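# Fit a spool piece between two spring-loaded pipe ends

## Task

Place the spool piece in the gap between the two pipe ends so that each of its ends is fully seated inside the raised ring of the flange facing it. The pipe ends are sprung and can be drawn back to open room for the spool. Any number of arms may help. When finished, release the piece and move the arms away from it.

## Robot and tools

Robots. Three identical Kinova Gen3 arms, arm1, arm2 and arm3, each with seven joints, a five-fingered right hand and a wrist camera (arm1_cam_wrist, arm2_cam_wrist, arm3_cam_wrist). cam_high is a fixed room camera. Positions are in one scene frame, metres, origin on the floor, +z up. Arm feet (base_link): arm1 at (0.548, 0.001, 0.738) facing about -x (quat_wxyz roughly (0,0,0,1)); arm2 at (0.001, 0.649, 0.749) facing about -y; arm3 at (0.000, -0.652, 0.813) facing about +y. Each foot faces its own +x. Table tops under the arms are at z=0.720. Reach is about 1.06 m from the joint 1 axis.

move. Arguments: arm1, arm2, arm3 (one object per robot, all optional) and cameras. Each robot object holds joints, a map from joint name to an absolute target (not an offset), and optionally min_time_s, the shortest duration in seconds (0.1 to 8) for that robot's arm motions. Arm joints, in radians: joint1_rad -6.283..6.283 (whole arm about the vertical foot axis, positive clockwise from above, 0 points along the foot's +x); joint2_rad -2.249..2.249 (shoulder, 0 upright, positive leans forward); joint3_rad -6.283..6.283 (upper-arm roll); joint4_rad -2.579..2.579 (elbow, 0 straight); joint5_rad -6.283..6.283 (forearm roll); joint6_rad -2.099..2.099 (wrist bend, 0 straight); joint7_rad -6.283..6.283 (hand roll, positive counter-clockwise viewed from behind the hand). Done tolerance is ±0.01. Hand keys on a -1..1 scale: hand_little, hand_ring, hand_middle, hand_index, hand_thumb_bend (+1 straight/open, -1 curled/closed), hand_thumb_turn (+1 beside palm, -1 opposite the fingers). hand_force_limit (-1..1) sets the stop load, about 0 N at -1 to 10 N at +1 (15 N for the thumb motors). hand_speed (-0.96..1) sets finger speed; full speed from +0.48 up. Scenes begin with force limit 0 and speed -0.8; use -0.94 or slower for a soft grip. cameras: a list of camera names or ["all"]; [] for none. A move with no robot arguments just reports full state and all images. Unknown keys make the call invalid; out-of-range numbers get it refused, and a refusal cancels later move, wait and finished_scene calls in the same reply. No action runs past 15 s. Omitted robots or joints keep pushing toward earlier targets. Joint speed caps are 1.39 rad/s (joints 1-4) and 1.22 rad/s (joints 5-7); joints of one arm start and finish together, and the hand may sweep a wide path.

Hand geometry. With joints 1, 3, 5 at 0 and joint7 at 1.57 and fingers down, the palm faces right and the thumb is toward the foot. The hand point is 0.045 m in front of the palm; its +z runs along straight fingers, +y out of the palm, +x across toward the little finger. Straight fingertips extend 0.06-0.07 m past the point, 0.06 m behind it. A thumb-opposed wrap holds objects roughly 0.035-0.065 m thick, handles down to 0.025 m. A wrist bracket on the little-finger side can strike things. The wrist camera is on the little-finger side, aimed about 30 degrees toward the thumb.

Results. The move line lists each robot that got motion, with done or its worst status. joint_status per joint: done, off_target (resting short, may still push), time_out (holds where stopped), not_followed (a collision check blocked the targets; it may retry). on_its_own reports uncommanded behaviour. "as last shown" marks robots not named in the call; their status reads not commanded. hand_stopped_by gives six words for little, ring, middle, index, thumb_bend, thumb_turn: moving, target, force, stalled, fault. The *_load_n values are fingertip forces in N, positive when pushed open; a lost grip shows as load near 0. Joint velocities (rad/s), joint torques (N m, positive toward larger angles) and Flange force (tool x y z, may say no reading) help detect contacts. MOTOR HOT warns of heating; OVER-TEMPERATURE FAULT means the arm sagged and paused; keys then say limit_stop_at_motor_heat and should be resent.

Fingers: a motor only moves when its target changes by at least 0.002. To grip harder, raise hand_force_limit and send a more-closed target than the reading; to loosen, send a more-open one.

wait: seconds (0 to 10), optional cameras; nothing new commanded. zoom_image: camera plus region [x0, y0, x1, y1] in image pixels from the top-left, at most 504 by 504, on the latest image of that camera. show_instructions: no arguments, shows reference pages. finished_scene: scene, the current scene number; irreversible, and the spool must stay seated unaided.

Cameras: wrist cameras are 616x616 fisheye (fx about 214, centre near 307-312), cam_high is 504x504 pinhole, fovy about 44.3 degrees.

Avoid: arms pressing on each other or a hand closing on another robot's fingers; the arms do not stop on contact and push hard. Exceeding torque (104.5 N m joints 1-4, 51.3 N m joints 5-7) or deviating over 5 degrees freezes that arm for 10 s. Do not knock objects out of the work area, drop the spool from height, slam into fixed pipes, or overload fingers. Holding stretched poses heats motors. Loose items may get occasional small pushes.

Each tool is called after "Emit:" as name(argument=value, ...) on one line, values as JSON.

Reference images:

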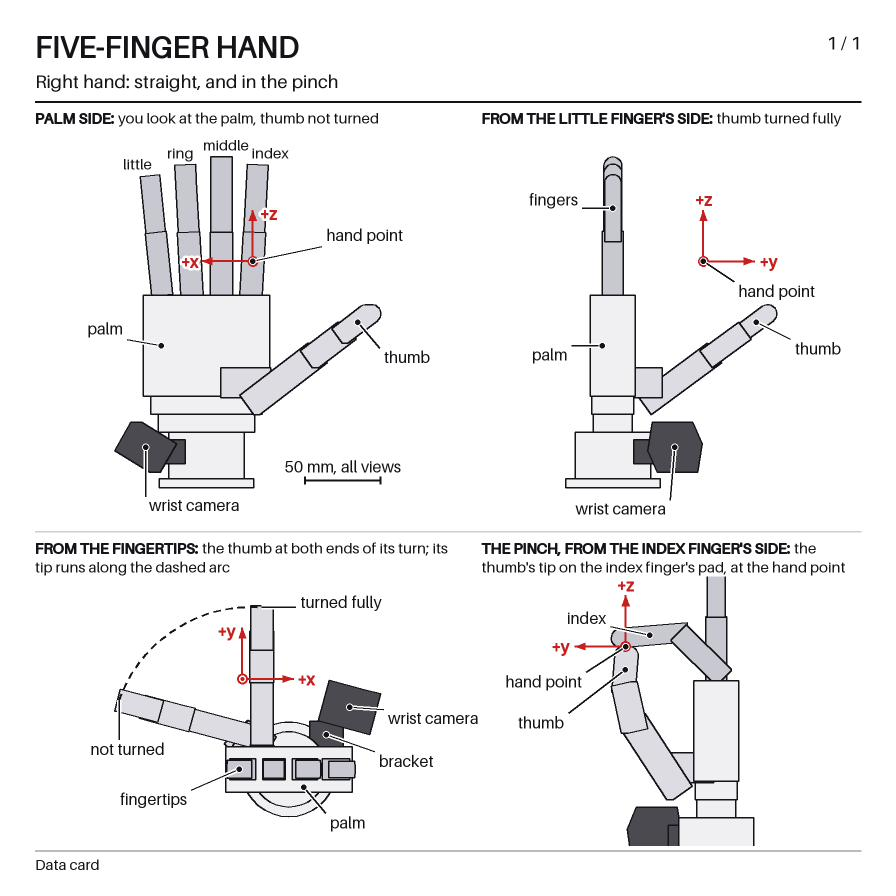

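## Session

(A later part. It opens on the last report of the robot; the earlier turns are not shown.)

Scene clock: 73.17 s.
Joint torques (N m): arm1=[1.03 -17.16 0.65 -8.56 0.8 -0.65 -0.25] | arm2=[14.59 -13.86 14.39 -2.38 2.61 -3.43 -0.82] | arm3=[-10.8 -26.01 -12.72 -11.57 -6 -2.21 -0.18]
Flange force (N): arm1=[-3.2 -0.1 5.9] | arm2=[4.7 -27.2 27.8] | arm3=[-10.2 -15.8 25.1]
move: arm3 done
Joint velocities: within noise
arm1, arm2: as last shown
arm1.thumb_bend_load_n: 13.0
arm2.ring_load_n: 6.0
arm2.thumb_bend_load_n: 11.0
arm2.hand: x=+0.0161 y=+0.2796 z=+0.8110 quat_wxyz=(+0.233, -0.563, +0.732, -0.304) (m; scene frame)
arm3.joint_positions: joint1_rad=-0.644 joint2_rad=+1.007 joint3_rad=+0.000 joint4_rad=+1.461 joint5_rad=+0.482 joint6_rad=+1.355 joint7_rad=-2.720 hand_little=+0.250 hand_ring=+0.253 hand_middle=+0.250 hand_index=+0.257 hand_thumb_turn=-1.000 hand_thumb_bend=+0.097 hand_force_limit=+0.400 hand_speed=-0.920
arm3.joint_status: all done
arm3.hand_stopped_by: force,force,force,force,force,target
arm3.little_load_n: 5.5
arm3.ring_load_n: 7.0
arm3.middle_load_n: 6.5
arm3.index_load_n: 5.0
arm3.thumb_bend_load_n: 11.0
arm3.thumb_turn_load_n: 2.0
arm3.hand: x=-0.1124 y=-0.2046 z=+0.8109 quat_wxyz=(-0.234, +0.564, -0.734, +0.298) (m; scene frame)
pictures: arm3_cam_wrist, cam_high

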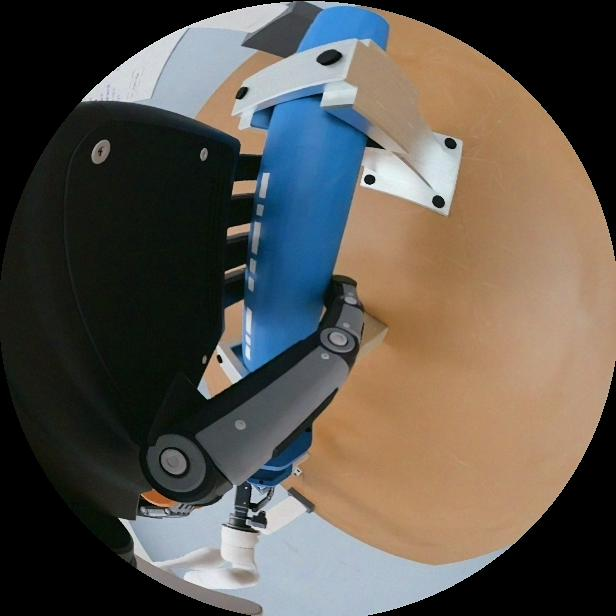

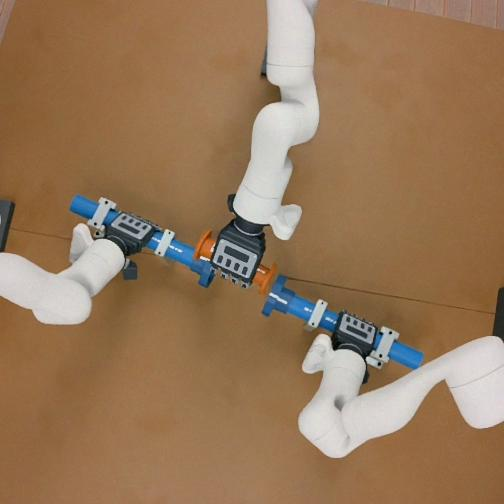

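Emit:
move(arm2={"joints":{"joint1_rad":0.4015,"joint2_rad":0.6401,"joint3_rad":0,"joint4_rad":2.1050,"joint5_rad":-1.0937,"joint6_rad":0.9085,"joint7_rad":-3.6482},"min_time_s":3}, arm3={"joints":{"joint1_rad":-0.6611,"joint2_rad":0.9953,"joint3_rad":0,"joint4_rad":1.4949,"joint5_rad":0.4737,"joint6_rad":1.3401,"joint7_rad":-2.7398},"min_time_s":3}, cameras=["all"])

Emit:
zoom_image(camera="cam_high", region=[180, 200, 300, 330])

Emit:
zoom_image(camera="cam_high", region=[60, 160, 240, 300])

Emit:
zoom_image(camera="cam_high", region=[280, 260, 430, 400])

Scene clock: 77.10 s.
Joint torques (N m): arm1=[1.02 -17.22 0.66 -8.6 0.78 -0.64 -0.19] | arm2=[13.38 -11 13.8 4.77 5.47 -2.15 -1.14] | arm3=[-11.79 -24.64 -14.7 -7.98 -8.29 -0.44 0.31]
Flange force (N): arm1=[-3.3 0.5 6.1] | arm2=[18.9 -29.3 30.3] | arm3=[-19.9 -12.8 25.1]
move: arm2 done; arm3 done
Joint velocities: within noise
arm1: as last shown
arm1.thumb_bend_load_n: 12.5
arm1.thumb_turn_load_n: 4.0
arm2.joint_positions: joint1_rad=+0.401 joint2_rad=+0.640 joint3_rad=+0.000 joint4_rad=+2.105 joint5_rad=-1.094 joint6_rad=+0.909 joint7_rad=-3.648 hand_little=+0.331 hand_ring=+0.335 hand_middle=+0.335 hand_index=+0.335 hand_thumb_turn=-1.000 hand_thumb_bend=+0.050 hand_force_limit=+0.400 hand_speed=-0.920
arm2.joint_status: all done
arm2.hand_stopped_by: force,force,force,force,force,target
arm2.little_load_n: 9.0
arm2.ring_load_n: 6.5
arm2.middle_load_n: 2.5
arm2.index_load_n: 3.0
arm2.thumb_bend_load_n: 10.5
arm2.thumb_turn_load_n: 0.0
arm2.hand: x=+0.0208 y=+0.2970 z=+0.8111 quat_wxyz=(+0.233, -0.563, +0.732, -0.304) (m; scene frame)
arm3.joint_positions: joint1_rad=-0.661 joint2_rad=+0.995 joint3_rad=+0.000 joint4_rad=+1.495 joint5_rad=+0.474 joint6_rad=+1.340 joint7_rad=-2.740 hand_little=+0.250 hand_ring=+0.253 hand_middle=+0.250 hand_index=+0.257 hand_thumb_turn=-1.000 hand_thumb_bend=+0.097 hand_force_limit=+0.400 hand_speed=-0.920
arm3.joint_status: all done
arm3.hand_stopped_by: force,force,force,force,force,target
arm3.little_load_n: 4.5
arm3.ring_load_n: 6.0
arm3.middle_load_n: 6.0
arm3.index_load_n: 5.0
arm3.thumb_bend_load_n: 11.0
arm3.thumb_turn_load_n: 4.0
arm3.hand: x=-0.1153 y=-0.2162 z=+0.8108 quat_wxyz=(-0.234, +0.564, -0.734, +0.298) (m; scene frame)
pictures: arm1_cam_wrist, arm2_cam_wrist, arm3_cam_wrist, cam_high

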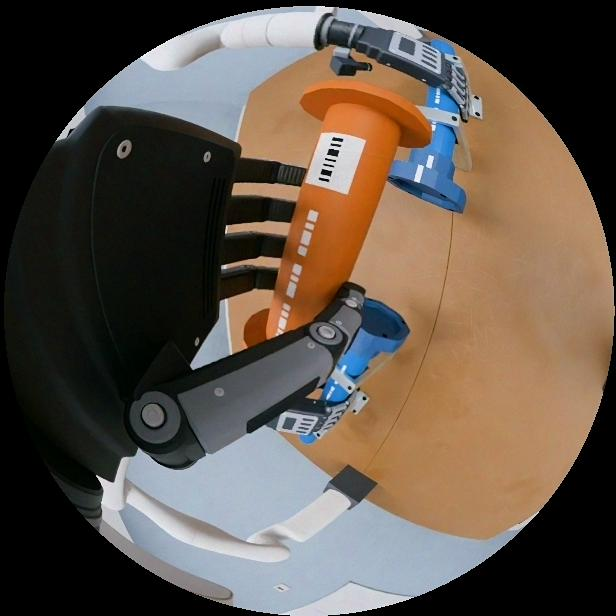

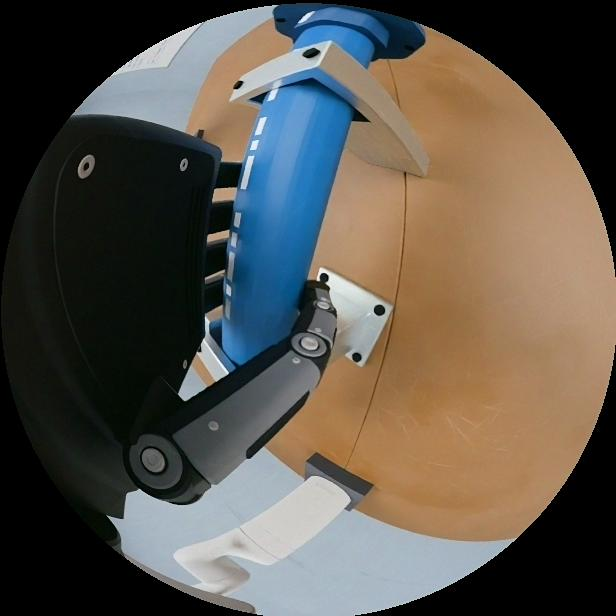

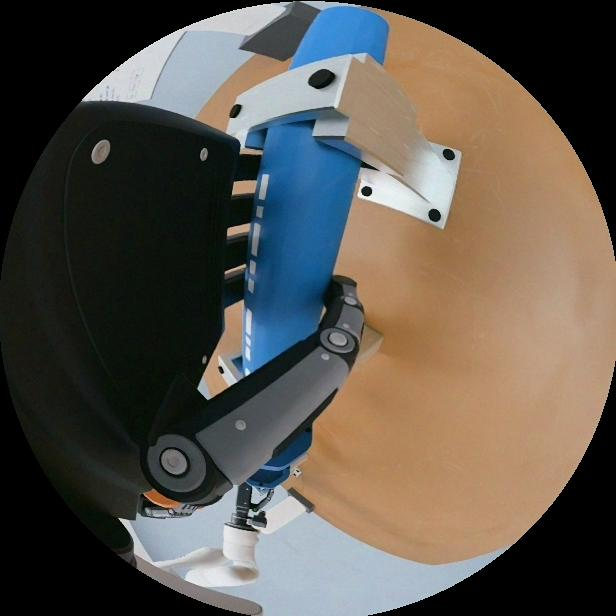

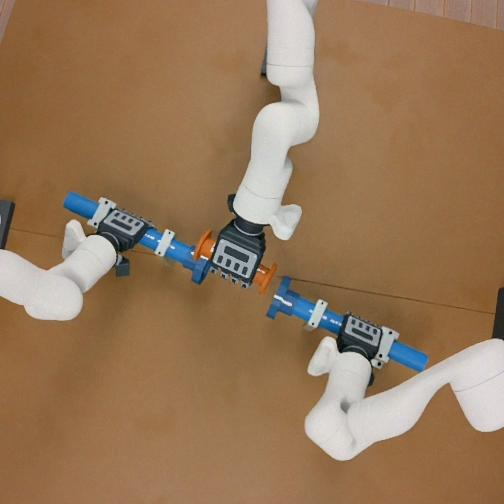

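Scaled by 3.877 from the camera's 504x504 image, which has a finer 720x720 frame.

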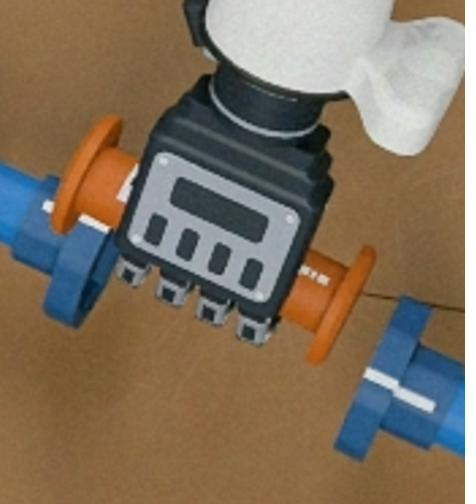

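Scaled by 2.800 from the camera's 504x504 image, which has a finer 720x720 frame.

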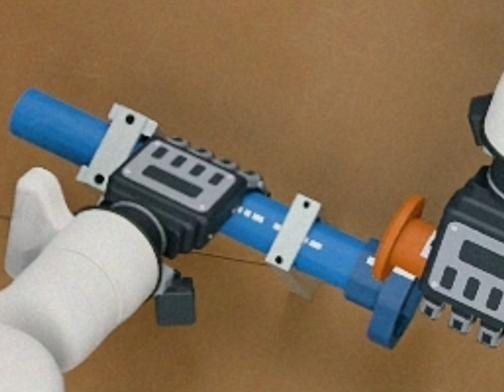

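Scaled by 3.360 from the camera's 504x504 image, which has a finer 720x720 frame.

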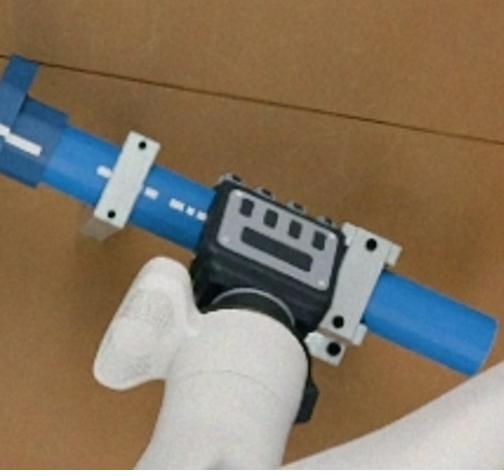

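Emit:
move(arm1={"joints":{"joint1_rad":-0.1887,"joint2_rad":0.4424,"joint3_rad":0,"joint4_rad":1.9328,"joint5_rad":1.4783,"joint6_rad":0.3005,"joint7_rad":-1.7879},"min_time_s":2.5}, cameras=["all"])

Emit:
zoom_image(camera="cam_high", region=[180, 200, 300, 330])

Emit:
zoom_image(camera="arm1_cam_wrist", region=[220, 20, 500, 460])

Scene clock: 80.90 s.
Joint torques (N m): arm1=[0.97 -18.19 0.85 -7.53 0.71 0.62 -0.26] | arm2=[13.37 -11.06 13.81 4.82 5.46 -2.17 -1.17] | arm3=[-11.82 -24.81 -14.69 -7.93 -8.37 -0.38 0.29]
Flange force (N): arm1=no reading | arm2=[19.1 -29.0 30.3] | arm3=[-20.2 -12.4 25.3]
move: arm1 done
Joint velocities: within noise
arm1.joint_positions: joint1_rad=-0.189 joint2_rad=+0.442 joint3_rad=+0.000 joint4_rad=+1.933 joint5_rad=+1.478 joint6_rad=+0.301 joint7_rad=-1.788 hand_little=+0.102 hand_ring=+0.130 hand_middle=+0.132 hand_index=+0.157 hand_thumb_turn=-1.000 hand_thumb_bend=+0.299 hand_force_limit=-0.300 hand_speed=-0.850
arm1.joint_status: all done
arm1.hand_stopped_by: force,force,force,force,force,target
arm1.little_load_n: 3.5
arm1.ring_load_n: 0.0
arm1.middle_load_n: 6.5
arm1.index_load_n: 2.5
arm1.thumb_bend_load_n: 12.5
arm1.thumb_turn_load_n: 3.5
arm1.hand: x=-0.0359 y=-0.0256 z=+0.9067 quat_wxyz=(-0.304, +0.732, +0.564, -0.233) (m; scene frame)
arm2, arm3: as last shown
arm2.ring_load_n: 6.0
arm2.thumb_bend_load_n: 11.0
arm2.thumb_turn_load_n: 0.5
arm3.ring_load_n: 5.5
arm3.middle_load_n: 5.5
arm3.hand: x=-0.1153 y=-0.2163 z=+0.8108 quat_wxyz=(-0.234, +0.564, -0.734, +0.298) (m; scene frame)
pictures: arm1_cam_wrist, arm2_cam_wrist, arm3_cam_wrist, cam_high

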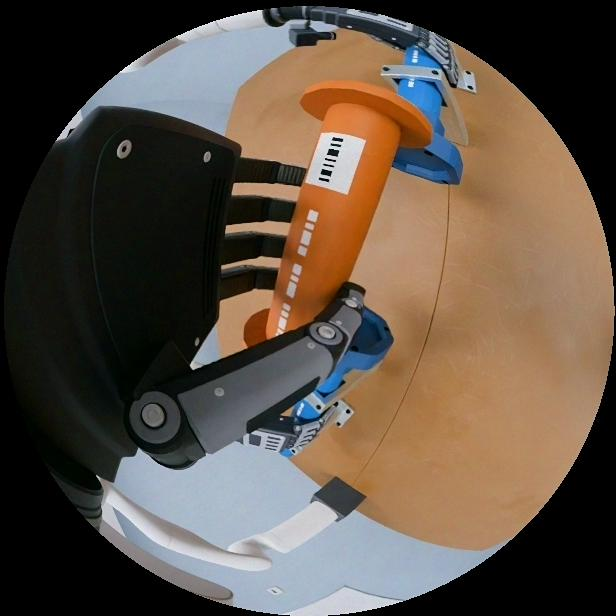

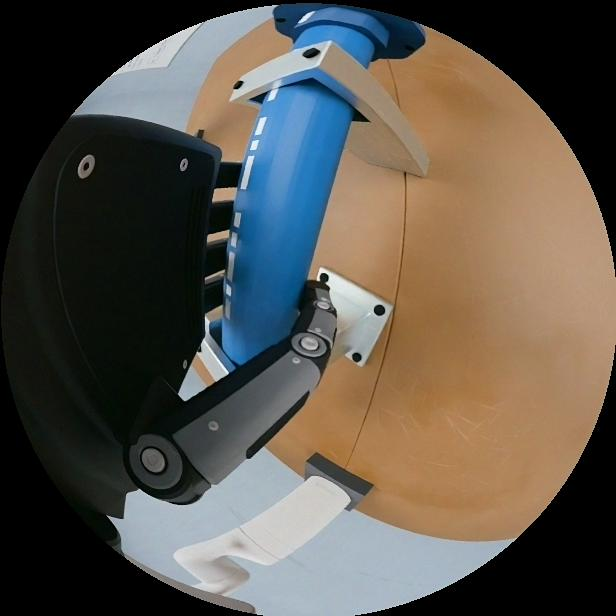

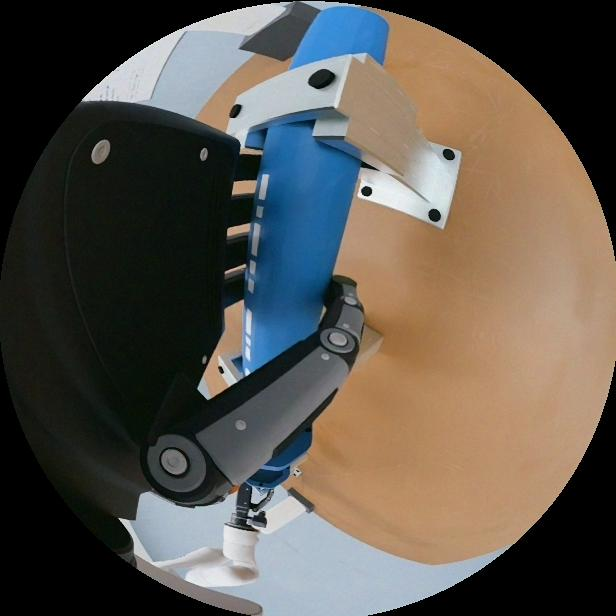

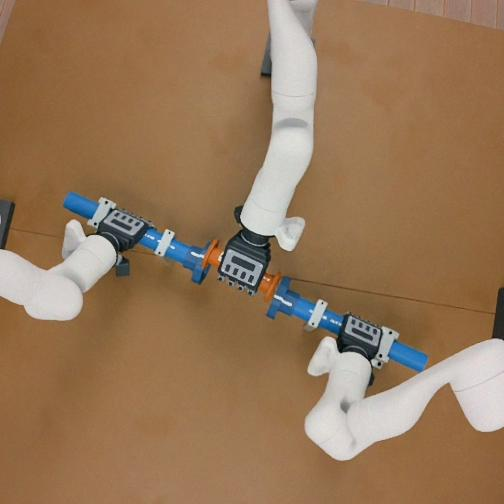

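Scaled by 3.877 from the camera's 504x504 image, which has a finer 720x720 frame.

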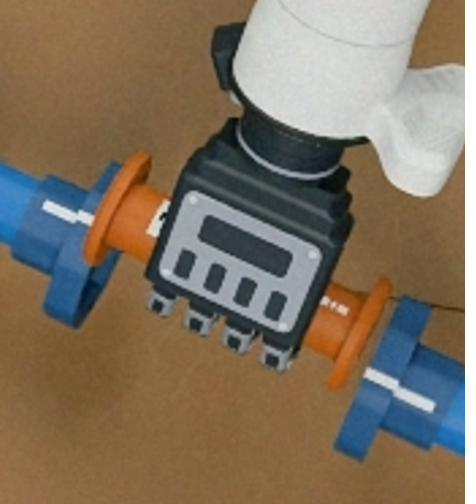

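Scaled by 1.145 from the camera's 616x616 image, which has a finer 880x880 frame.

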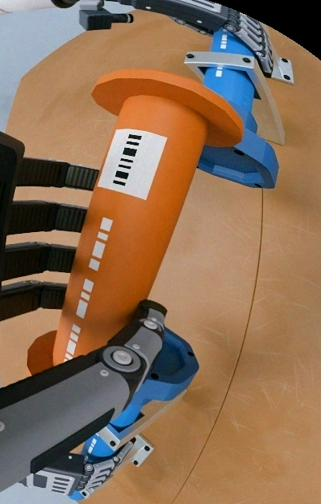

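Emit:
move(arm1={"joints":{"joint1_rad":-0.1826,"joint2_rad":0.5709,"joint3_rad":0,"joint4_rad":1.9751,"joint5_rad":2.0106,"joint6_rad":0.3272,"joint7_rad":-2.3408},"min_time_s":3}, cameras=["all"])

Emit:
zoom_image(camera="cam_high", region=[190, 220, 290, 320])

Emit:
zoom_image(camera="arm1_cam_wrist", region=[220, 20, 500, 460])

Scene clock: 88.27 s.
Joint torques (N m): arm1=[0.82 -16.13 0.42 -4.19 0.23 0.77 -0.36] | arm2=[13.86 -14.13 13.6 -6.43 0.48 -4.65 -0.54] | arm3=[-10.69 -24.61 -13.56 -9.39 -7.25 -1.25 0.29]
Flange force (N): arm1=[-5.2 -7.0 1.6] | arm2=[-3.9 -26.7 23.5] | arm3=[-14.6 -14.3 24.1]
move: arm1 done
Joint velocities: within noise
arm1.joint_positions: joint1_rad=-0.183 joint2_rad=+0.571 joint3_rad=+0.000 joint4_rad=+1.975 joint5_rad=+2.011 joint6_rad=+0.327 joint7_rad=-2.341 hand_little=+0.102 hand_ring=+0.130 hand_middle=+0.132 hand_index=+0.157 hand_thumb_turn=-1.000 hand_thumb_bend=+0.296 hand_force_limit=-0.300 hand_speed=-0.850
arm1.joint_status: all done
arm1.hand_stopped_by: force,force,force,force,force,target
arm1.little_load_n: 0.0
arm1.ring_load_n: 0.0
arm1.middle_load_n: 0.0
arm1.index_load_n: -0.5
arm1.thumb_bend_load_n: 0.5
arm1.thumb_turn_load_n: 0.0
arm1.hand: x=-0.0416 y=-0.0242 z=+0.8467 quat_wxyz=(-0.304, +0.732, +0.564, -0.233) (m; scene frame)
arm2, arm3: as last shown
arm2.little_load_n: 7.5
arm2.ring_load_n: 5.5
arm2.index_load_n: 3.5
arm2.thumb_turn_load_n: 1.5
arm3.little_load_n: 4.0
arm3.ring_load_n: 6.0
arm3.middle_load_n: 6.0
arm3.index_load_n: 4.5
arm3.thumb_turn_load_n: 3.0
arm3.hand: x=-0.1154 y=-0.2163 z=+0.8108 quat_wxyz=(-0.234, +0.564, -0.734, +0.298) (m; scene frame)
pictures: arm1_cam_wrist, arm2_cam_wrist, arm3_cam_wrist, cam_high

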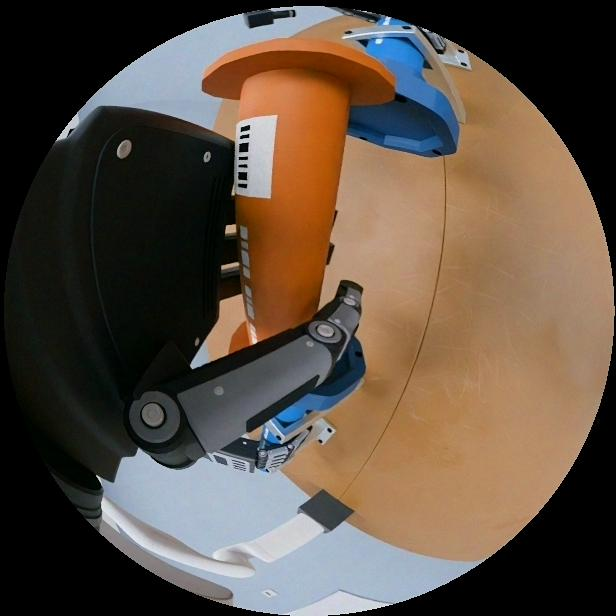

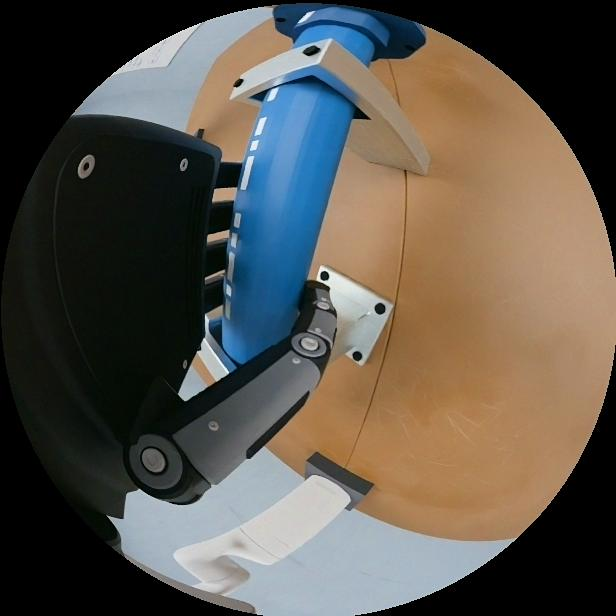

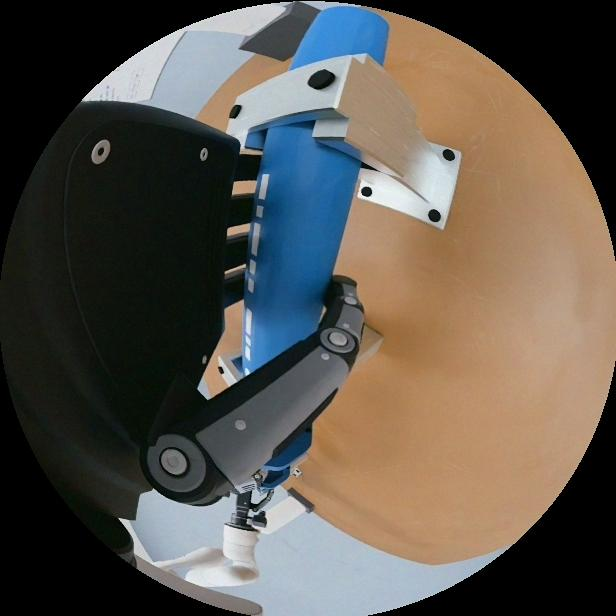

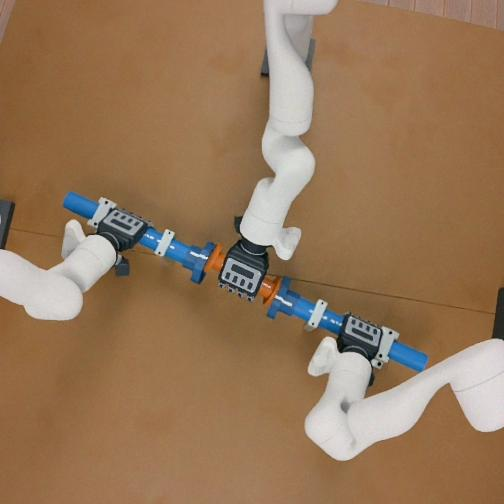

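Scaled by 5.040 from the camera's 504x504 image, which has a finer 720x720 frame.

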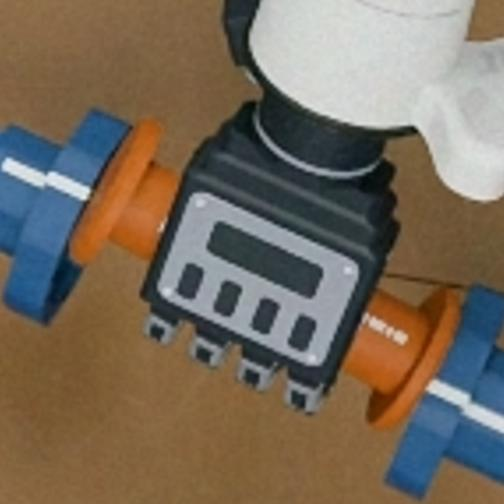

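Scaled by 1.145 from the camera's 616x616 image, which has a finer 880x880 frame.

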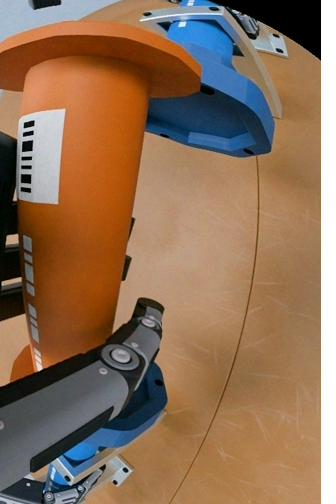

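Emit:
move(arm1={"joints":{"hand_little":-0.55,"hand_ring":-0.55,"hand_middle":-0.55,"hand_index":-0.55,"hand_thumb_bend":-0.4,"hand_force_limit":-0.6,"hand_speed":-0.9}}, cameras=["arm1_cam_wrist","cam_high"])

Emit:
zoom_image(camera="arm1_cam_wrist", region=[180, 20, 460, 420])

Scene clock: 92.13 s.
Joint torques (N m): arm1=[0.75 -18.51 0.59 -5.02 0.38 1.14 -0.32] | arm2=[14.07 -14.68 13.67 -4.83 1.16 -3.92 -0.61] | arm3=[-10.64 -24.52 -13.59 -9.34 -7.15 -1.38 0.27]
Flange force (N): arm1=[-5.5 -4.6 5.9] | arm2=[0.2 -25.6 27.3] | arm3=[-14.7 -14.2 23.5]
move: arm1 off_target
Joint velocities: within noise
arm1.joint_positions: joint1_rad=-0.183 joint2_rad=+0.571 joint3_rad=+0.000 joint4_rad=+1.975 joint5_rad=+2.011 joint6_rad=+0.327 joint7_rad=-2.341 hand_little=-0.465 hand_ring=-0.316 hand_middle=-0.175 hand_index=-0.056 hand_thumb_turn=-1.000 hand_thumb_bend=+0.163 hand_force_limit=-0.600 hand_speed=-0.900
arm1.joint_status: hand_little off_target (ended at -0.465, target -0.550); hand_ring off_target (ended at -0.316, target -0.550); hand_middle off_target (ended at -0.175, target -0.550); hand_index off_target (ended at -0.056, target -0.550); hand_thumb_bend off_target (ended at +0.163, target -0.400); the others done
arm1.hand_stopped_by: force,force,force,force,force,target
arm1.little_load_n: 2.0
arm1.ring_load_n: 1.5
arm1.middle_load_n: 0.0
arm1.index_load_n: 0.0
arm1.thumb_bend_load_n: 0.5
arm1.thumb_turn_load_n: 0.5
arm1.hand: x=-0.0416 y=-0.0242 z=+0.8466 quat_wxyz=(-0.304, +0.732, +0.564, -0.233) (m; scene frame)
arm2, arm3: as last shown
arm2.joint_positions: joint1_rad=+0.401 joint2_rad=+0.640 joint3_rad=+0.000 joint4_rad=+2.105 joint5_rad=-1.094 joint6_rad=+0.908 joint7_rad=-3.648 hand_little=+0.331 hand_ring=+0.335 hand_middle=+0.335 hand_index=+0.335 hand_thumb_turn=-1.000 hand_thumb_bend=+0.050 hand_force_limit=+0.400 hand_speed=-0.920
arm2.little_load_n: 8.0
arm2.thumb_turn_load_n: 1.0
arm3.little_load_n: 4.5
arm3.middle_load_n: 5.5
arm3.hand: x=-0.1153 y=-0.2162 z=+0.8108 quat_wxyz=(-0.234, +0.564, -0.734, +0.298) (m; scene frame)
pictures: arm1_cam_wrist, cam_high

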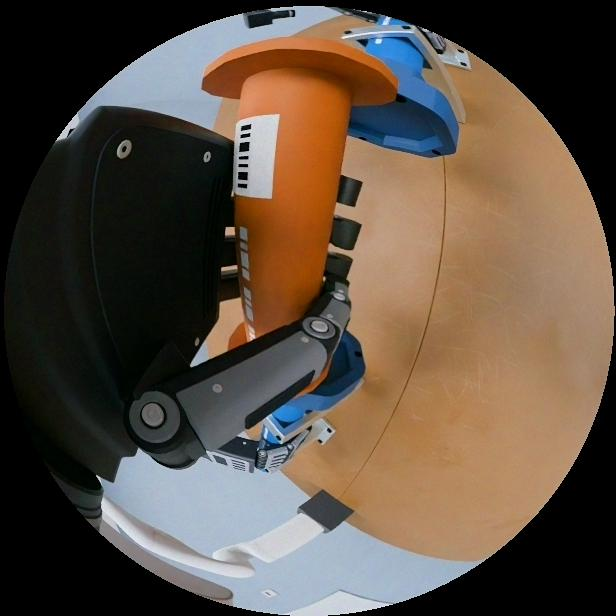

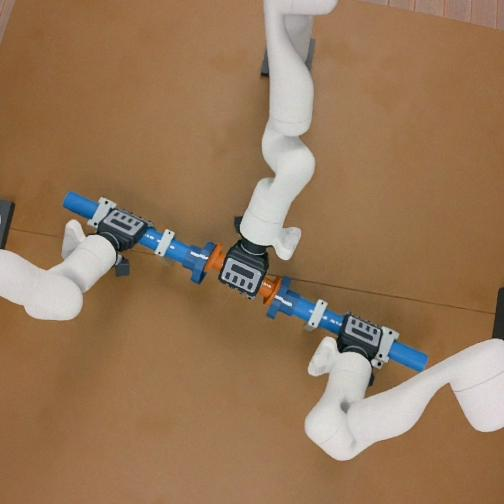

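Scaled by 1.260 from the camera's 616x616 image, which has a finer 880x880 frame.

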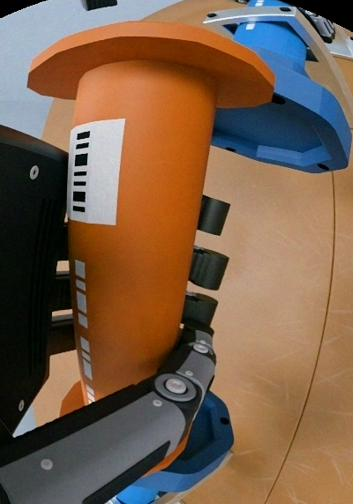

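Emit:
move(arm1={"joints":{"joint1_rad":-0.1887,"joint2_rad":0.4424,"joint3_rad":0,"joint4_rad":1.9328,"joint5_rad":1.4783,"joint6_rad":0.3005,"joint7_rad":-1.7879},"min_time_s":3}, cameras=["arm1_cam_wrist","cam_high"])

Emit:
zoom_image(camera="arm1_cam_wrist", region=[180, 20, 460, 420])

Emit:
zoom_image(camera="cam_high", region=[190, 220, 290, 320])

Scene clock: 95.73 s.
Joint torques (N m): arm1=[1.01 -18.22 0.79 -7.53 0.74 0.68 -0.25] | arm2=[13.7 -13.31 13.63 -1.56 2.65 -3.37 -0.75] | arm3=[-11.11 -24.18 -14.21 -8.56 -7.8 -1.07 0.28]
Flange force (N): arm1=no reading | arm2=[6.5 -26.9 27.7] | arm3=[-17.3 -14.0 23.5]
move: arm1 done
Joint velocities: within noise
arm1.joint_positions: joint1_rad=-0.189 joint2_rad=+0.442 joint3_rad=+0.000 joint4_rad=+1.933 joint5_rad=+1.478 joint6_rad=+0.301 joint7_rad=-1.788 hand_little=-0.465 hand_ring=-0.316 hand_middle=-0.175 hand_index=-0.056 hand_thumb_turn=-1.000 hand_thumb_bend=+0.163 hand_force_limit=-0.600 hand_speed=-0.900
arm1.joint_status: all done
arm1.hand_stopped_by: force,force,force,force,force,target
arm1.little_load_n: 1.0
arm1.ring_load_n: 0.0
arm1.middle_load_n: 0.0
arm1.index_load_n: 0.5
arm1.thumb_bend_load_n: 1.5
arm1.thumb_turn_load_n: 0.5
arm1.hand: x=-0.0359 y=-0.0256 z=+0.9067 quat_wxyz=(-0.304, +0.732, +0.564, -0.233) (m; scene frame)
arm2, arm3: as last shown
arm2.joint_positions: joint1_rad=+0.401 joint2_rad=+0.640 joint3_rad=+0.000 joint4_rad=+2.105 joint5_rad=-1.094 joint6_rad=+0.909 joint7_rad=-3.648 hand_little=+0.331 hand_ring=+0.335 hand_middle=+0.335 hand_index=+0.335 hand_thumb_turn=-1.000 hand_thumb_bend=+0.050 hand_force_limit=+0.400 hand_speed=-0.920
arm2.ring_load_n: 6.0
arm2.index_load_n: 3.0
arm3.middle_load_n: 6.0
arm3.thumb_turn_load_n: 3.5
arm3.hand: x=-0.1153 y=-0.2163 z=+0.8108 quat_wxyz=(-0.234, +0.564, -0.734, +0.298) (m; scene frame)
pictures: arm1_cam_wrist, cam_high

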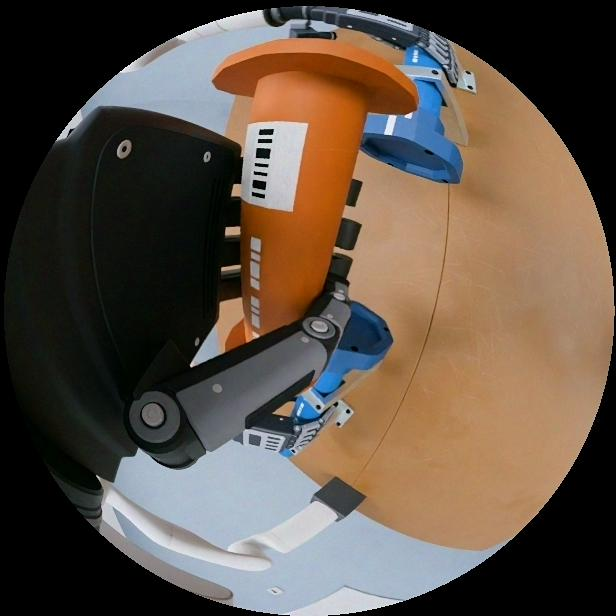

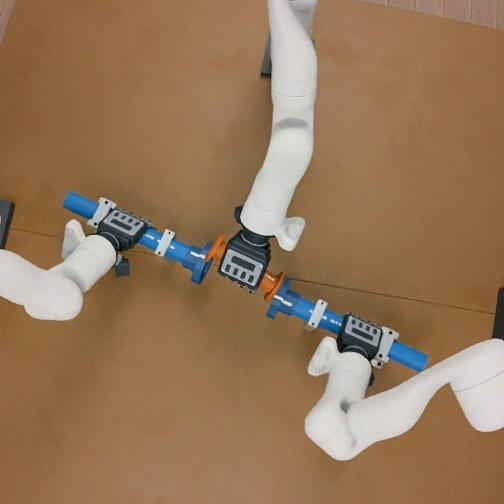

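Scaled by 1.260 from the camera's 616x616 image, which has a finer 880x880 frame.

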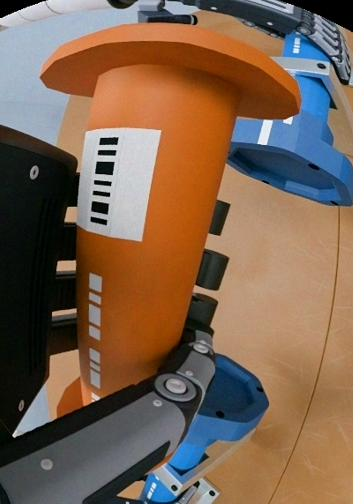

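Scaled by 5.040 from the camera's 504x504 image, which has a finer 720x720 frame.

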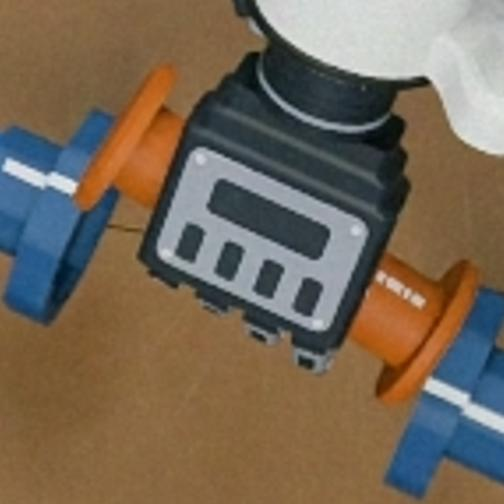

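Emit:
move(arm1={"joints":{"hand_little":-0.7,"hand_ring":-0.7,"hand_middle":-0.7,"hand_index":-0.7,"hand_force_limit":0.0,"hand_speed":-0.88}}, cameras=["arm1_cam_wrist"])

Emit:
move(arm1={"joints":{"hand_thumb_bend":-0.6,"hand_force_limit":0.0,"hand_speed":-0.88}}, cameras=["arm1_cam_wrist","cam_high"])

Emit:
zoom_image(camera="arm1_cam_wrist", region=[180, 20, 460, 420])

Emit:
zoom_image(camera="cam_high", region=[190, 220, 290, 320])

Scene clock: 97.63 s.
Joint torques (N m): arm1=[1.01 -18.13 0.85 -7.49 0.71 0.58 -0.24] | arm2=[13.71 -13.3 13.64 -1.59 2.64 -3.4 -0.75] | arm3=[-11.14 -24.1 -14.11 -8.64 -7.78 -1.1 0.28]
Flange force (N): arm1=no reading | arm2=[6.5 -26.9 27.7] | arm3=[-17.0 -14.4 23.5]
move: arm1 off_target
Joint velocities: within noise
arm1.joint_positions: joint1_rad=-0.189 joint2_rad=+0.442 joint3_rad=+0.000 joint4_rad=+1.933 joint5_rad=+1.478 joint6_rad=+0.301 joint7_rad=-1.788 hand_little=-0.700 hand_ring=-0.699 hand_middle=-0.250 hand_index=-0.266 hand_thumb_turn=-1.000 hand_thumb_bend=+0.164 hand_force_limit=+0.000 hand_speed=-0.880
arm1.joint_status: hand_middle off_target (ended at -0.250, target -0.700); hand_index off_target (ended at -0.266, target -0.700); the others done
arm1.hand_stopped_by: target,target,force,force,force,target
arm1.little_load_n: 0.0
arm1.ring_load_n: 2.0
arm1.middle_load_n: 9.0
arm1.index_load_n: 4.5
arm1.thumb_bend_load_n: 3.0
arm1.thumb_turn_load_n: 0.5
arm1.hand: x=-0.0359 y=-0.0256 z=+0.9067 quat_wxyz=(-0.304, +0.732, +0.564, -0.233) (m; scene frame)
arm2, arm3: as last shown
arm2.index_load_n: 3.5
pictures: arm1_cam_wrist

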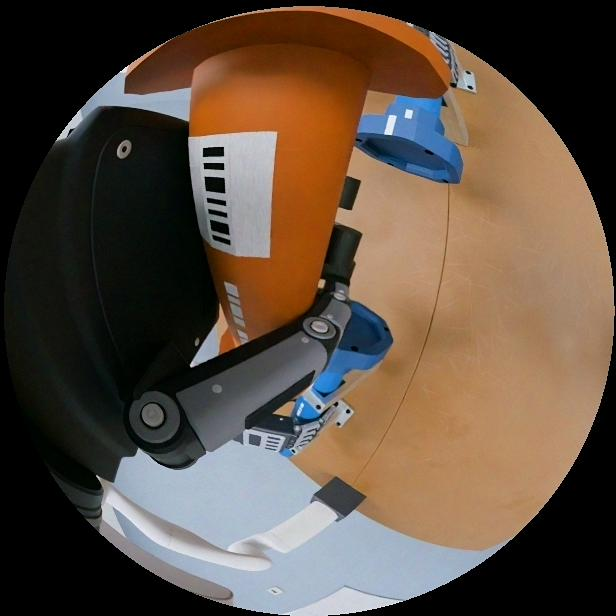

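Scene clock: 98.67 s.
Joint torques (N m): arm1=[0.95 -18.09 0.86 -7.51 0.69 0.62 -0.27] | arm2=[13.75 -13.27 13.63 -1.64 2.64 -3.37 -0.73] | arm3=[-11.03 -24.2 -14.14 -8.68 -7.82 -1.08 0.26]
Flange force (N): arm1=no reading | arm2=[6.3 -27.1 27.7] | arm3=[-17.0 -14.2 23.6]
move: arm1 off_target
Joint velocities: within noise
arm1.joint_positions: joint1_rad=-0.189 joint2_rad=+0.442 joint3_rad=+0.000 joint4_rad=+1.933 joint5_rad=+1.478 joint6_rad=+0.301 joint7_rad=-1.788 hand_little=-0.700 hand_ring=-0.699 hand_middle=-0.250 hand_index=-0.266 hand_thumb_turn=-1.000 hand_thumb_bend=+0.152 hand_force_limit=+0.000 hand_speed=-0.880
arm1.joint_status: hand_thumb_bend off_target (ended at +0.152, target -0.600); the others done
arm1.hand_stopped_by: target,target,force,force,force,target
arm1.little_load_n: 0.0
arm1.ring_load_n: 2.0
arm1.middle_load_n: 9.5
arm1.index_load_n: 5.0
arm1.thumb_bend_load_n: 8.5
arm1.thumb_turn_load_n: 1.0
arm1.hand: x=-0.0359 y=-0.0256 z=+0.9067 quat_wxyz=(-0.304, +0.732, +0.564, -0.233) (m; scene frame)
arm2, arm3: as last shown
arm2.ring_load_n: 5.5
arm2.index_load_n: 3.0
arm3.middle_load_n: 5.5
pictures: arm1_cam_wrist, cam_high

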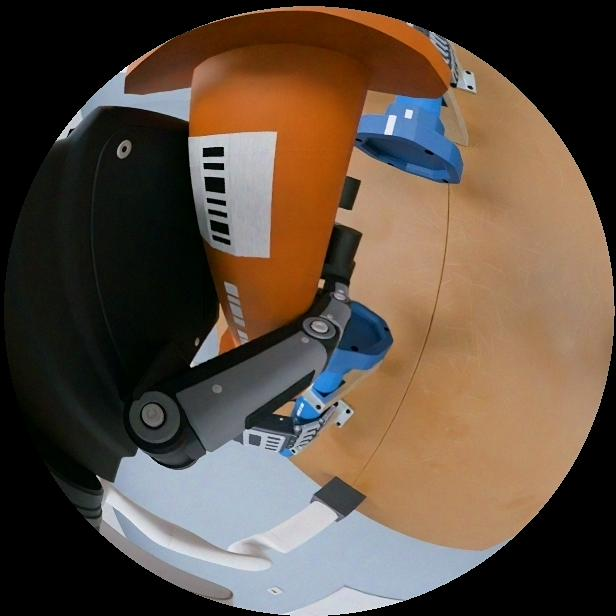

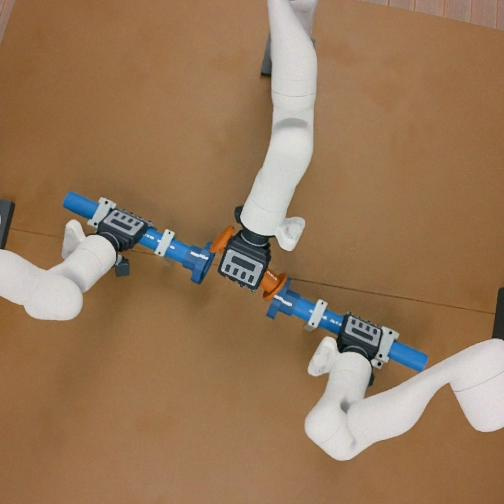

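Scaled by 1.260 from the camera's 616x616 image, which has a finer 880x880 frame.

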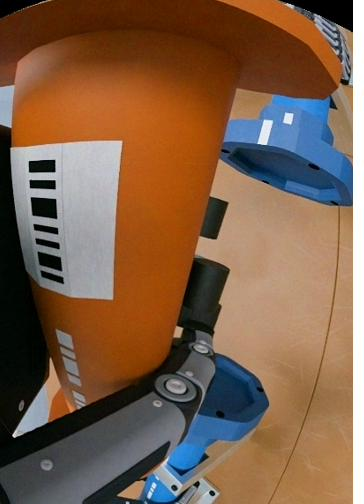

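Scaled by 5.040 from the camera's 504x504 image, which has a finer 720x720 frame.

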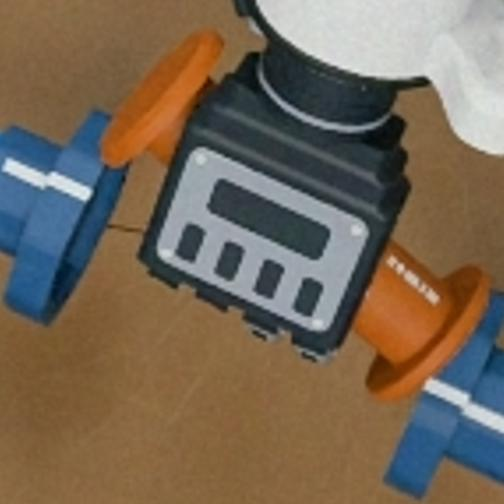

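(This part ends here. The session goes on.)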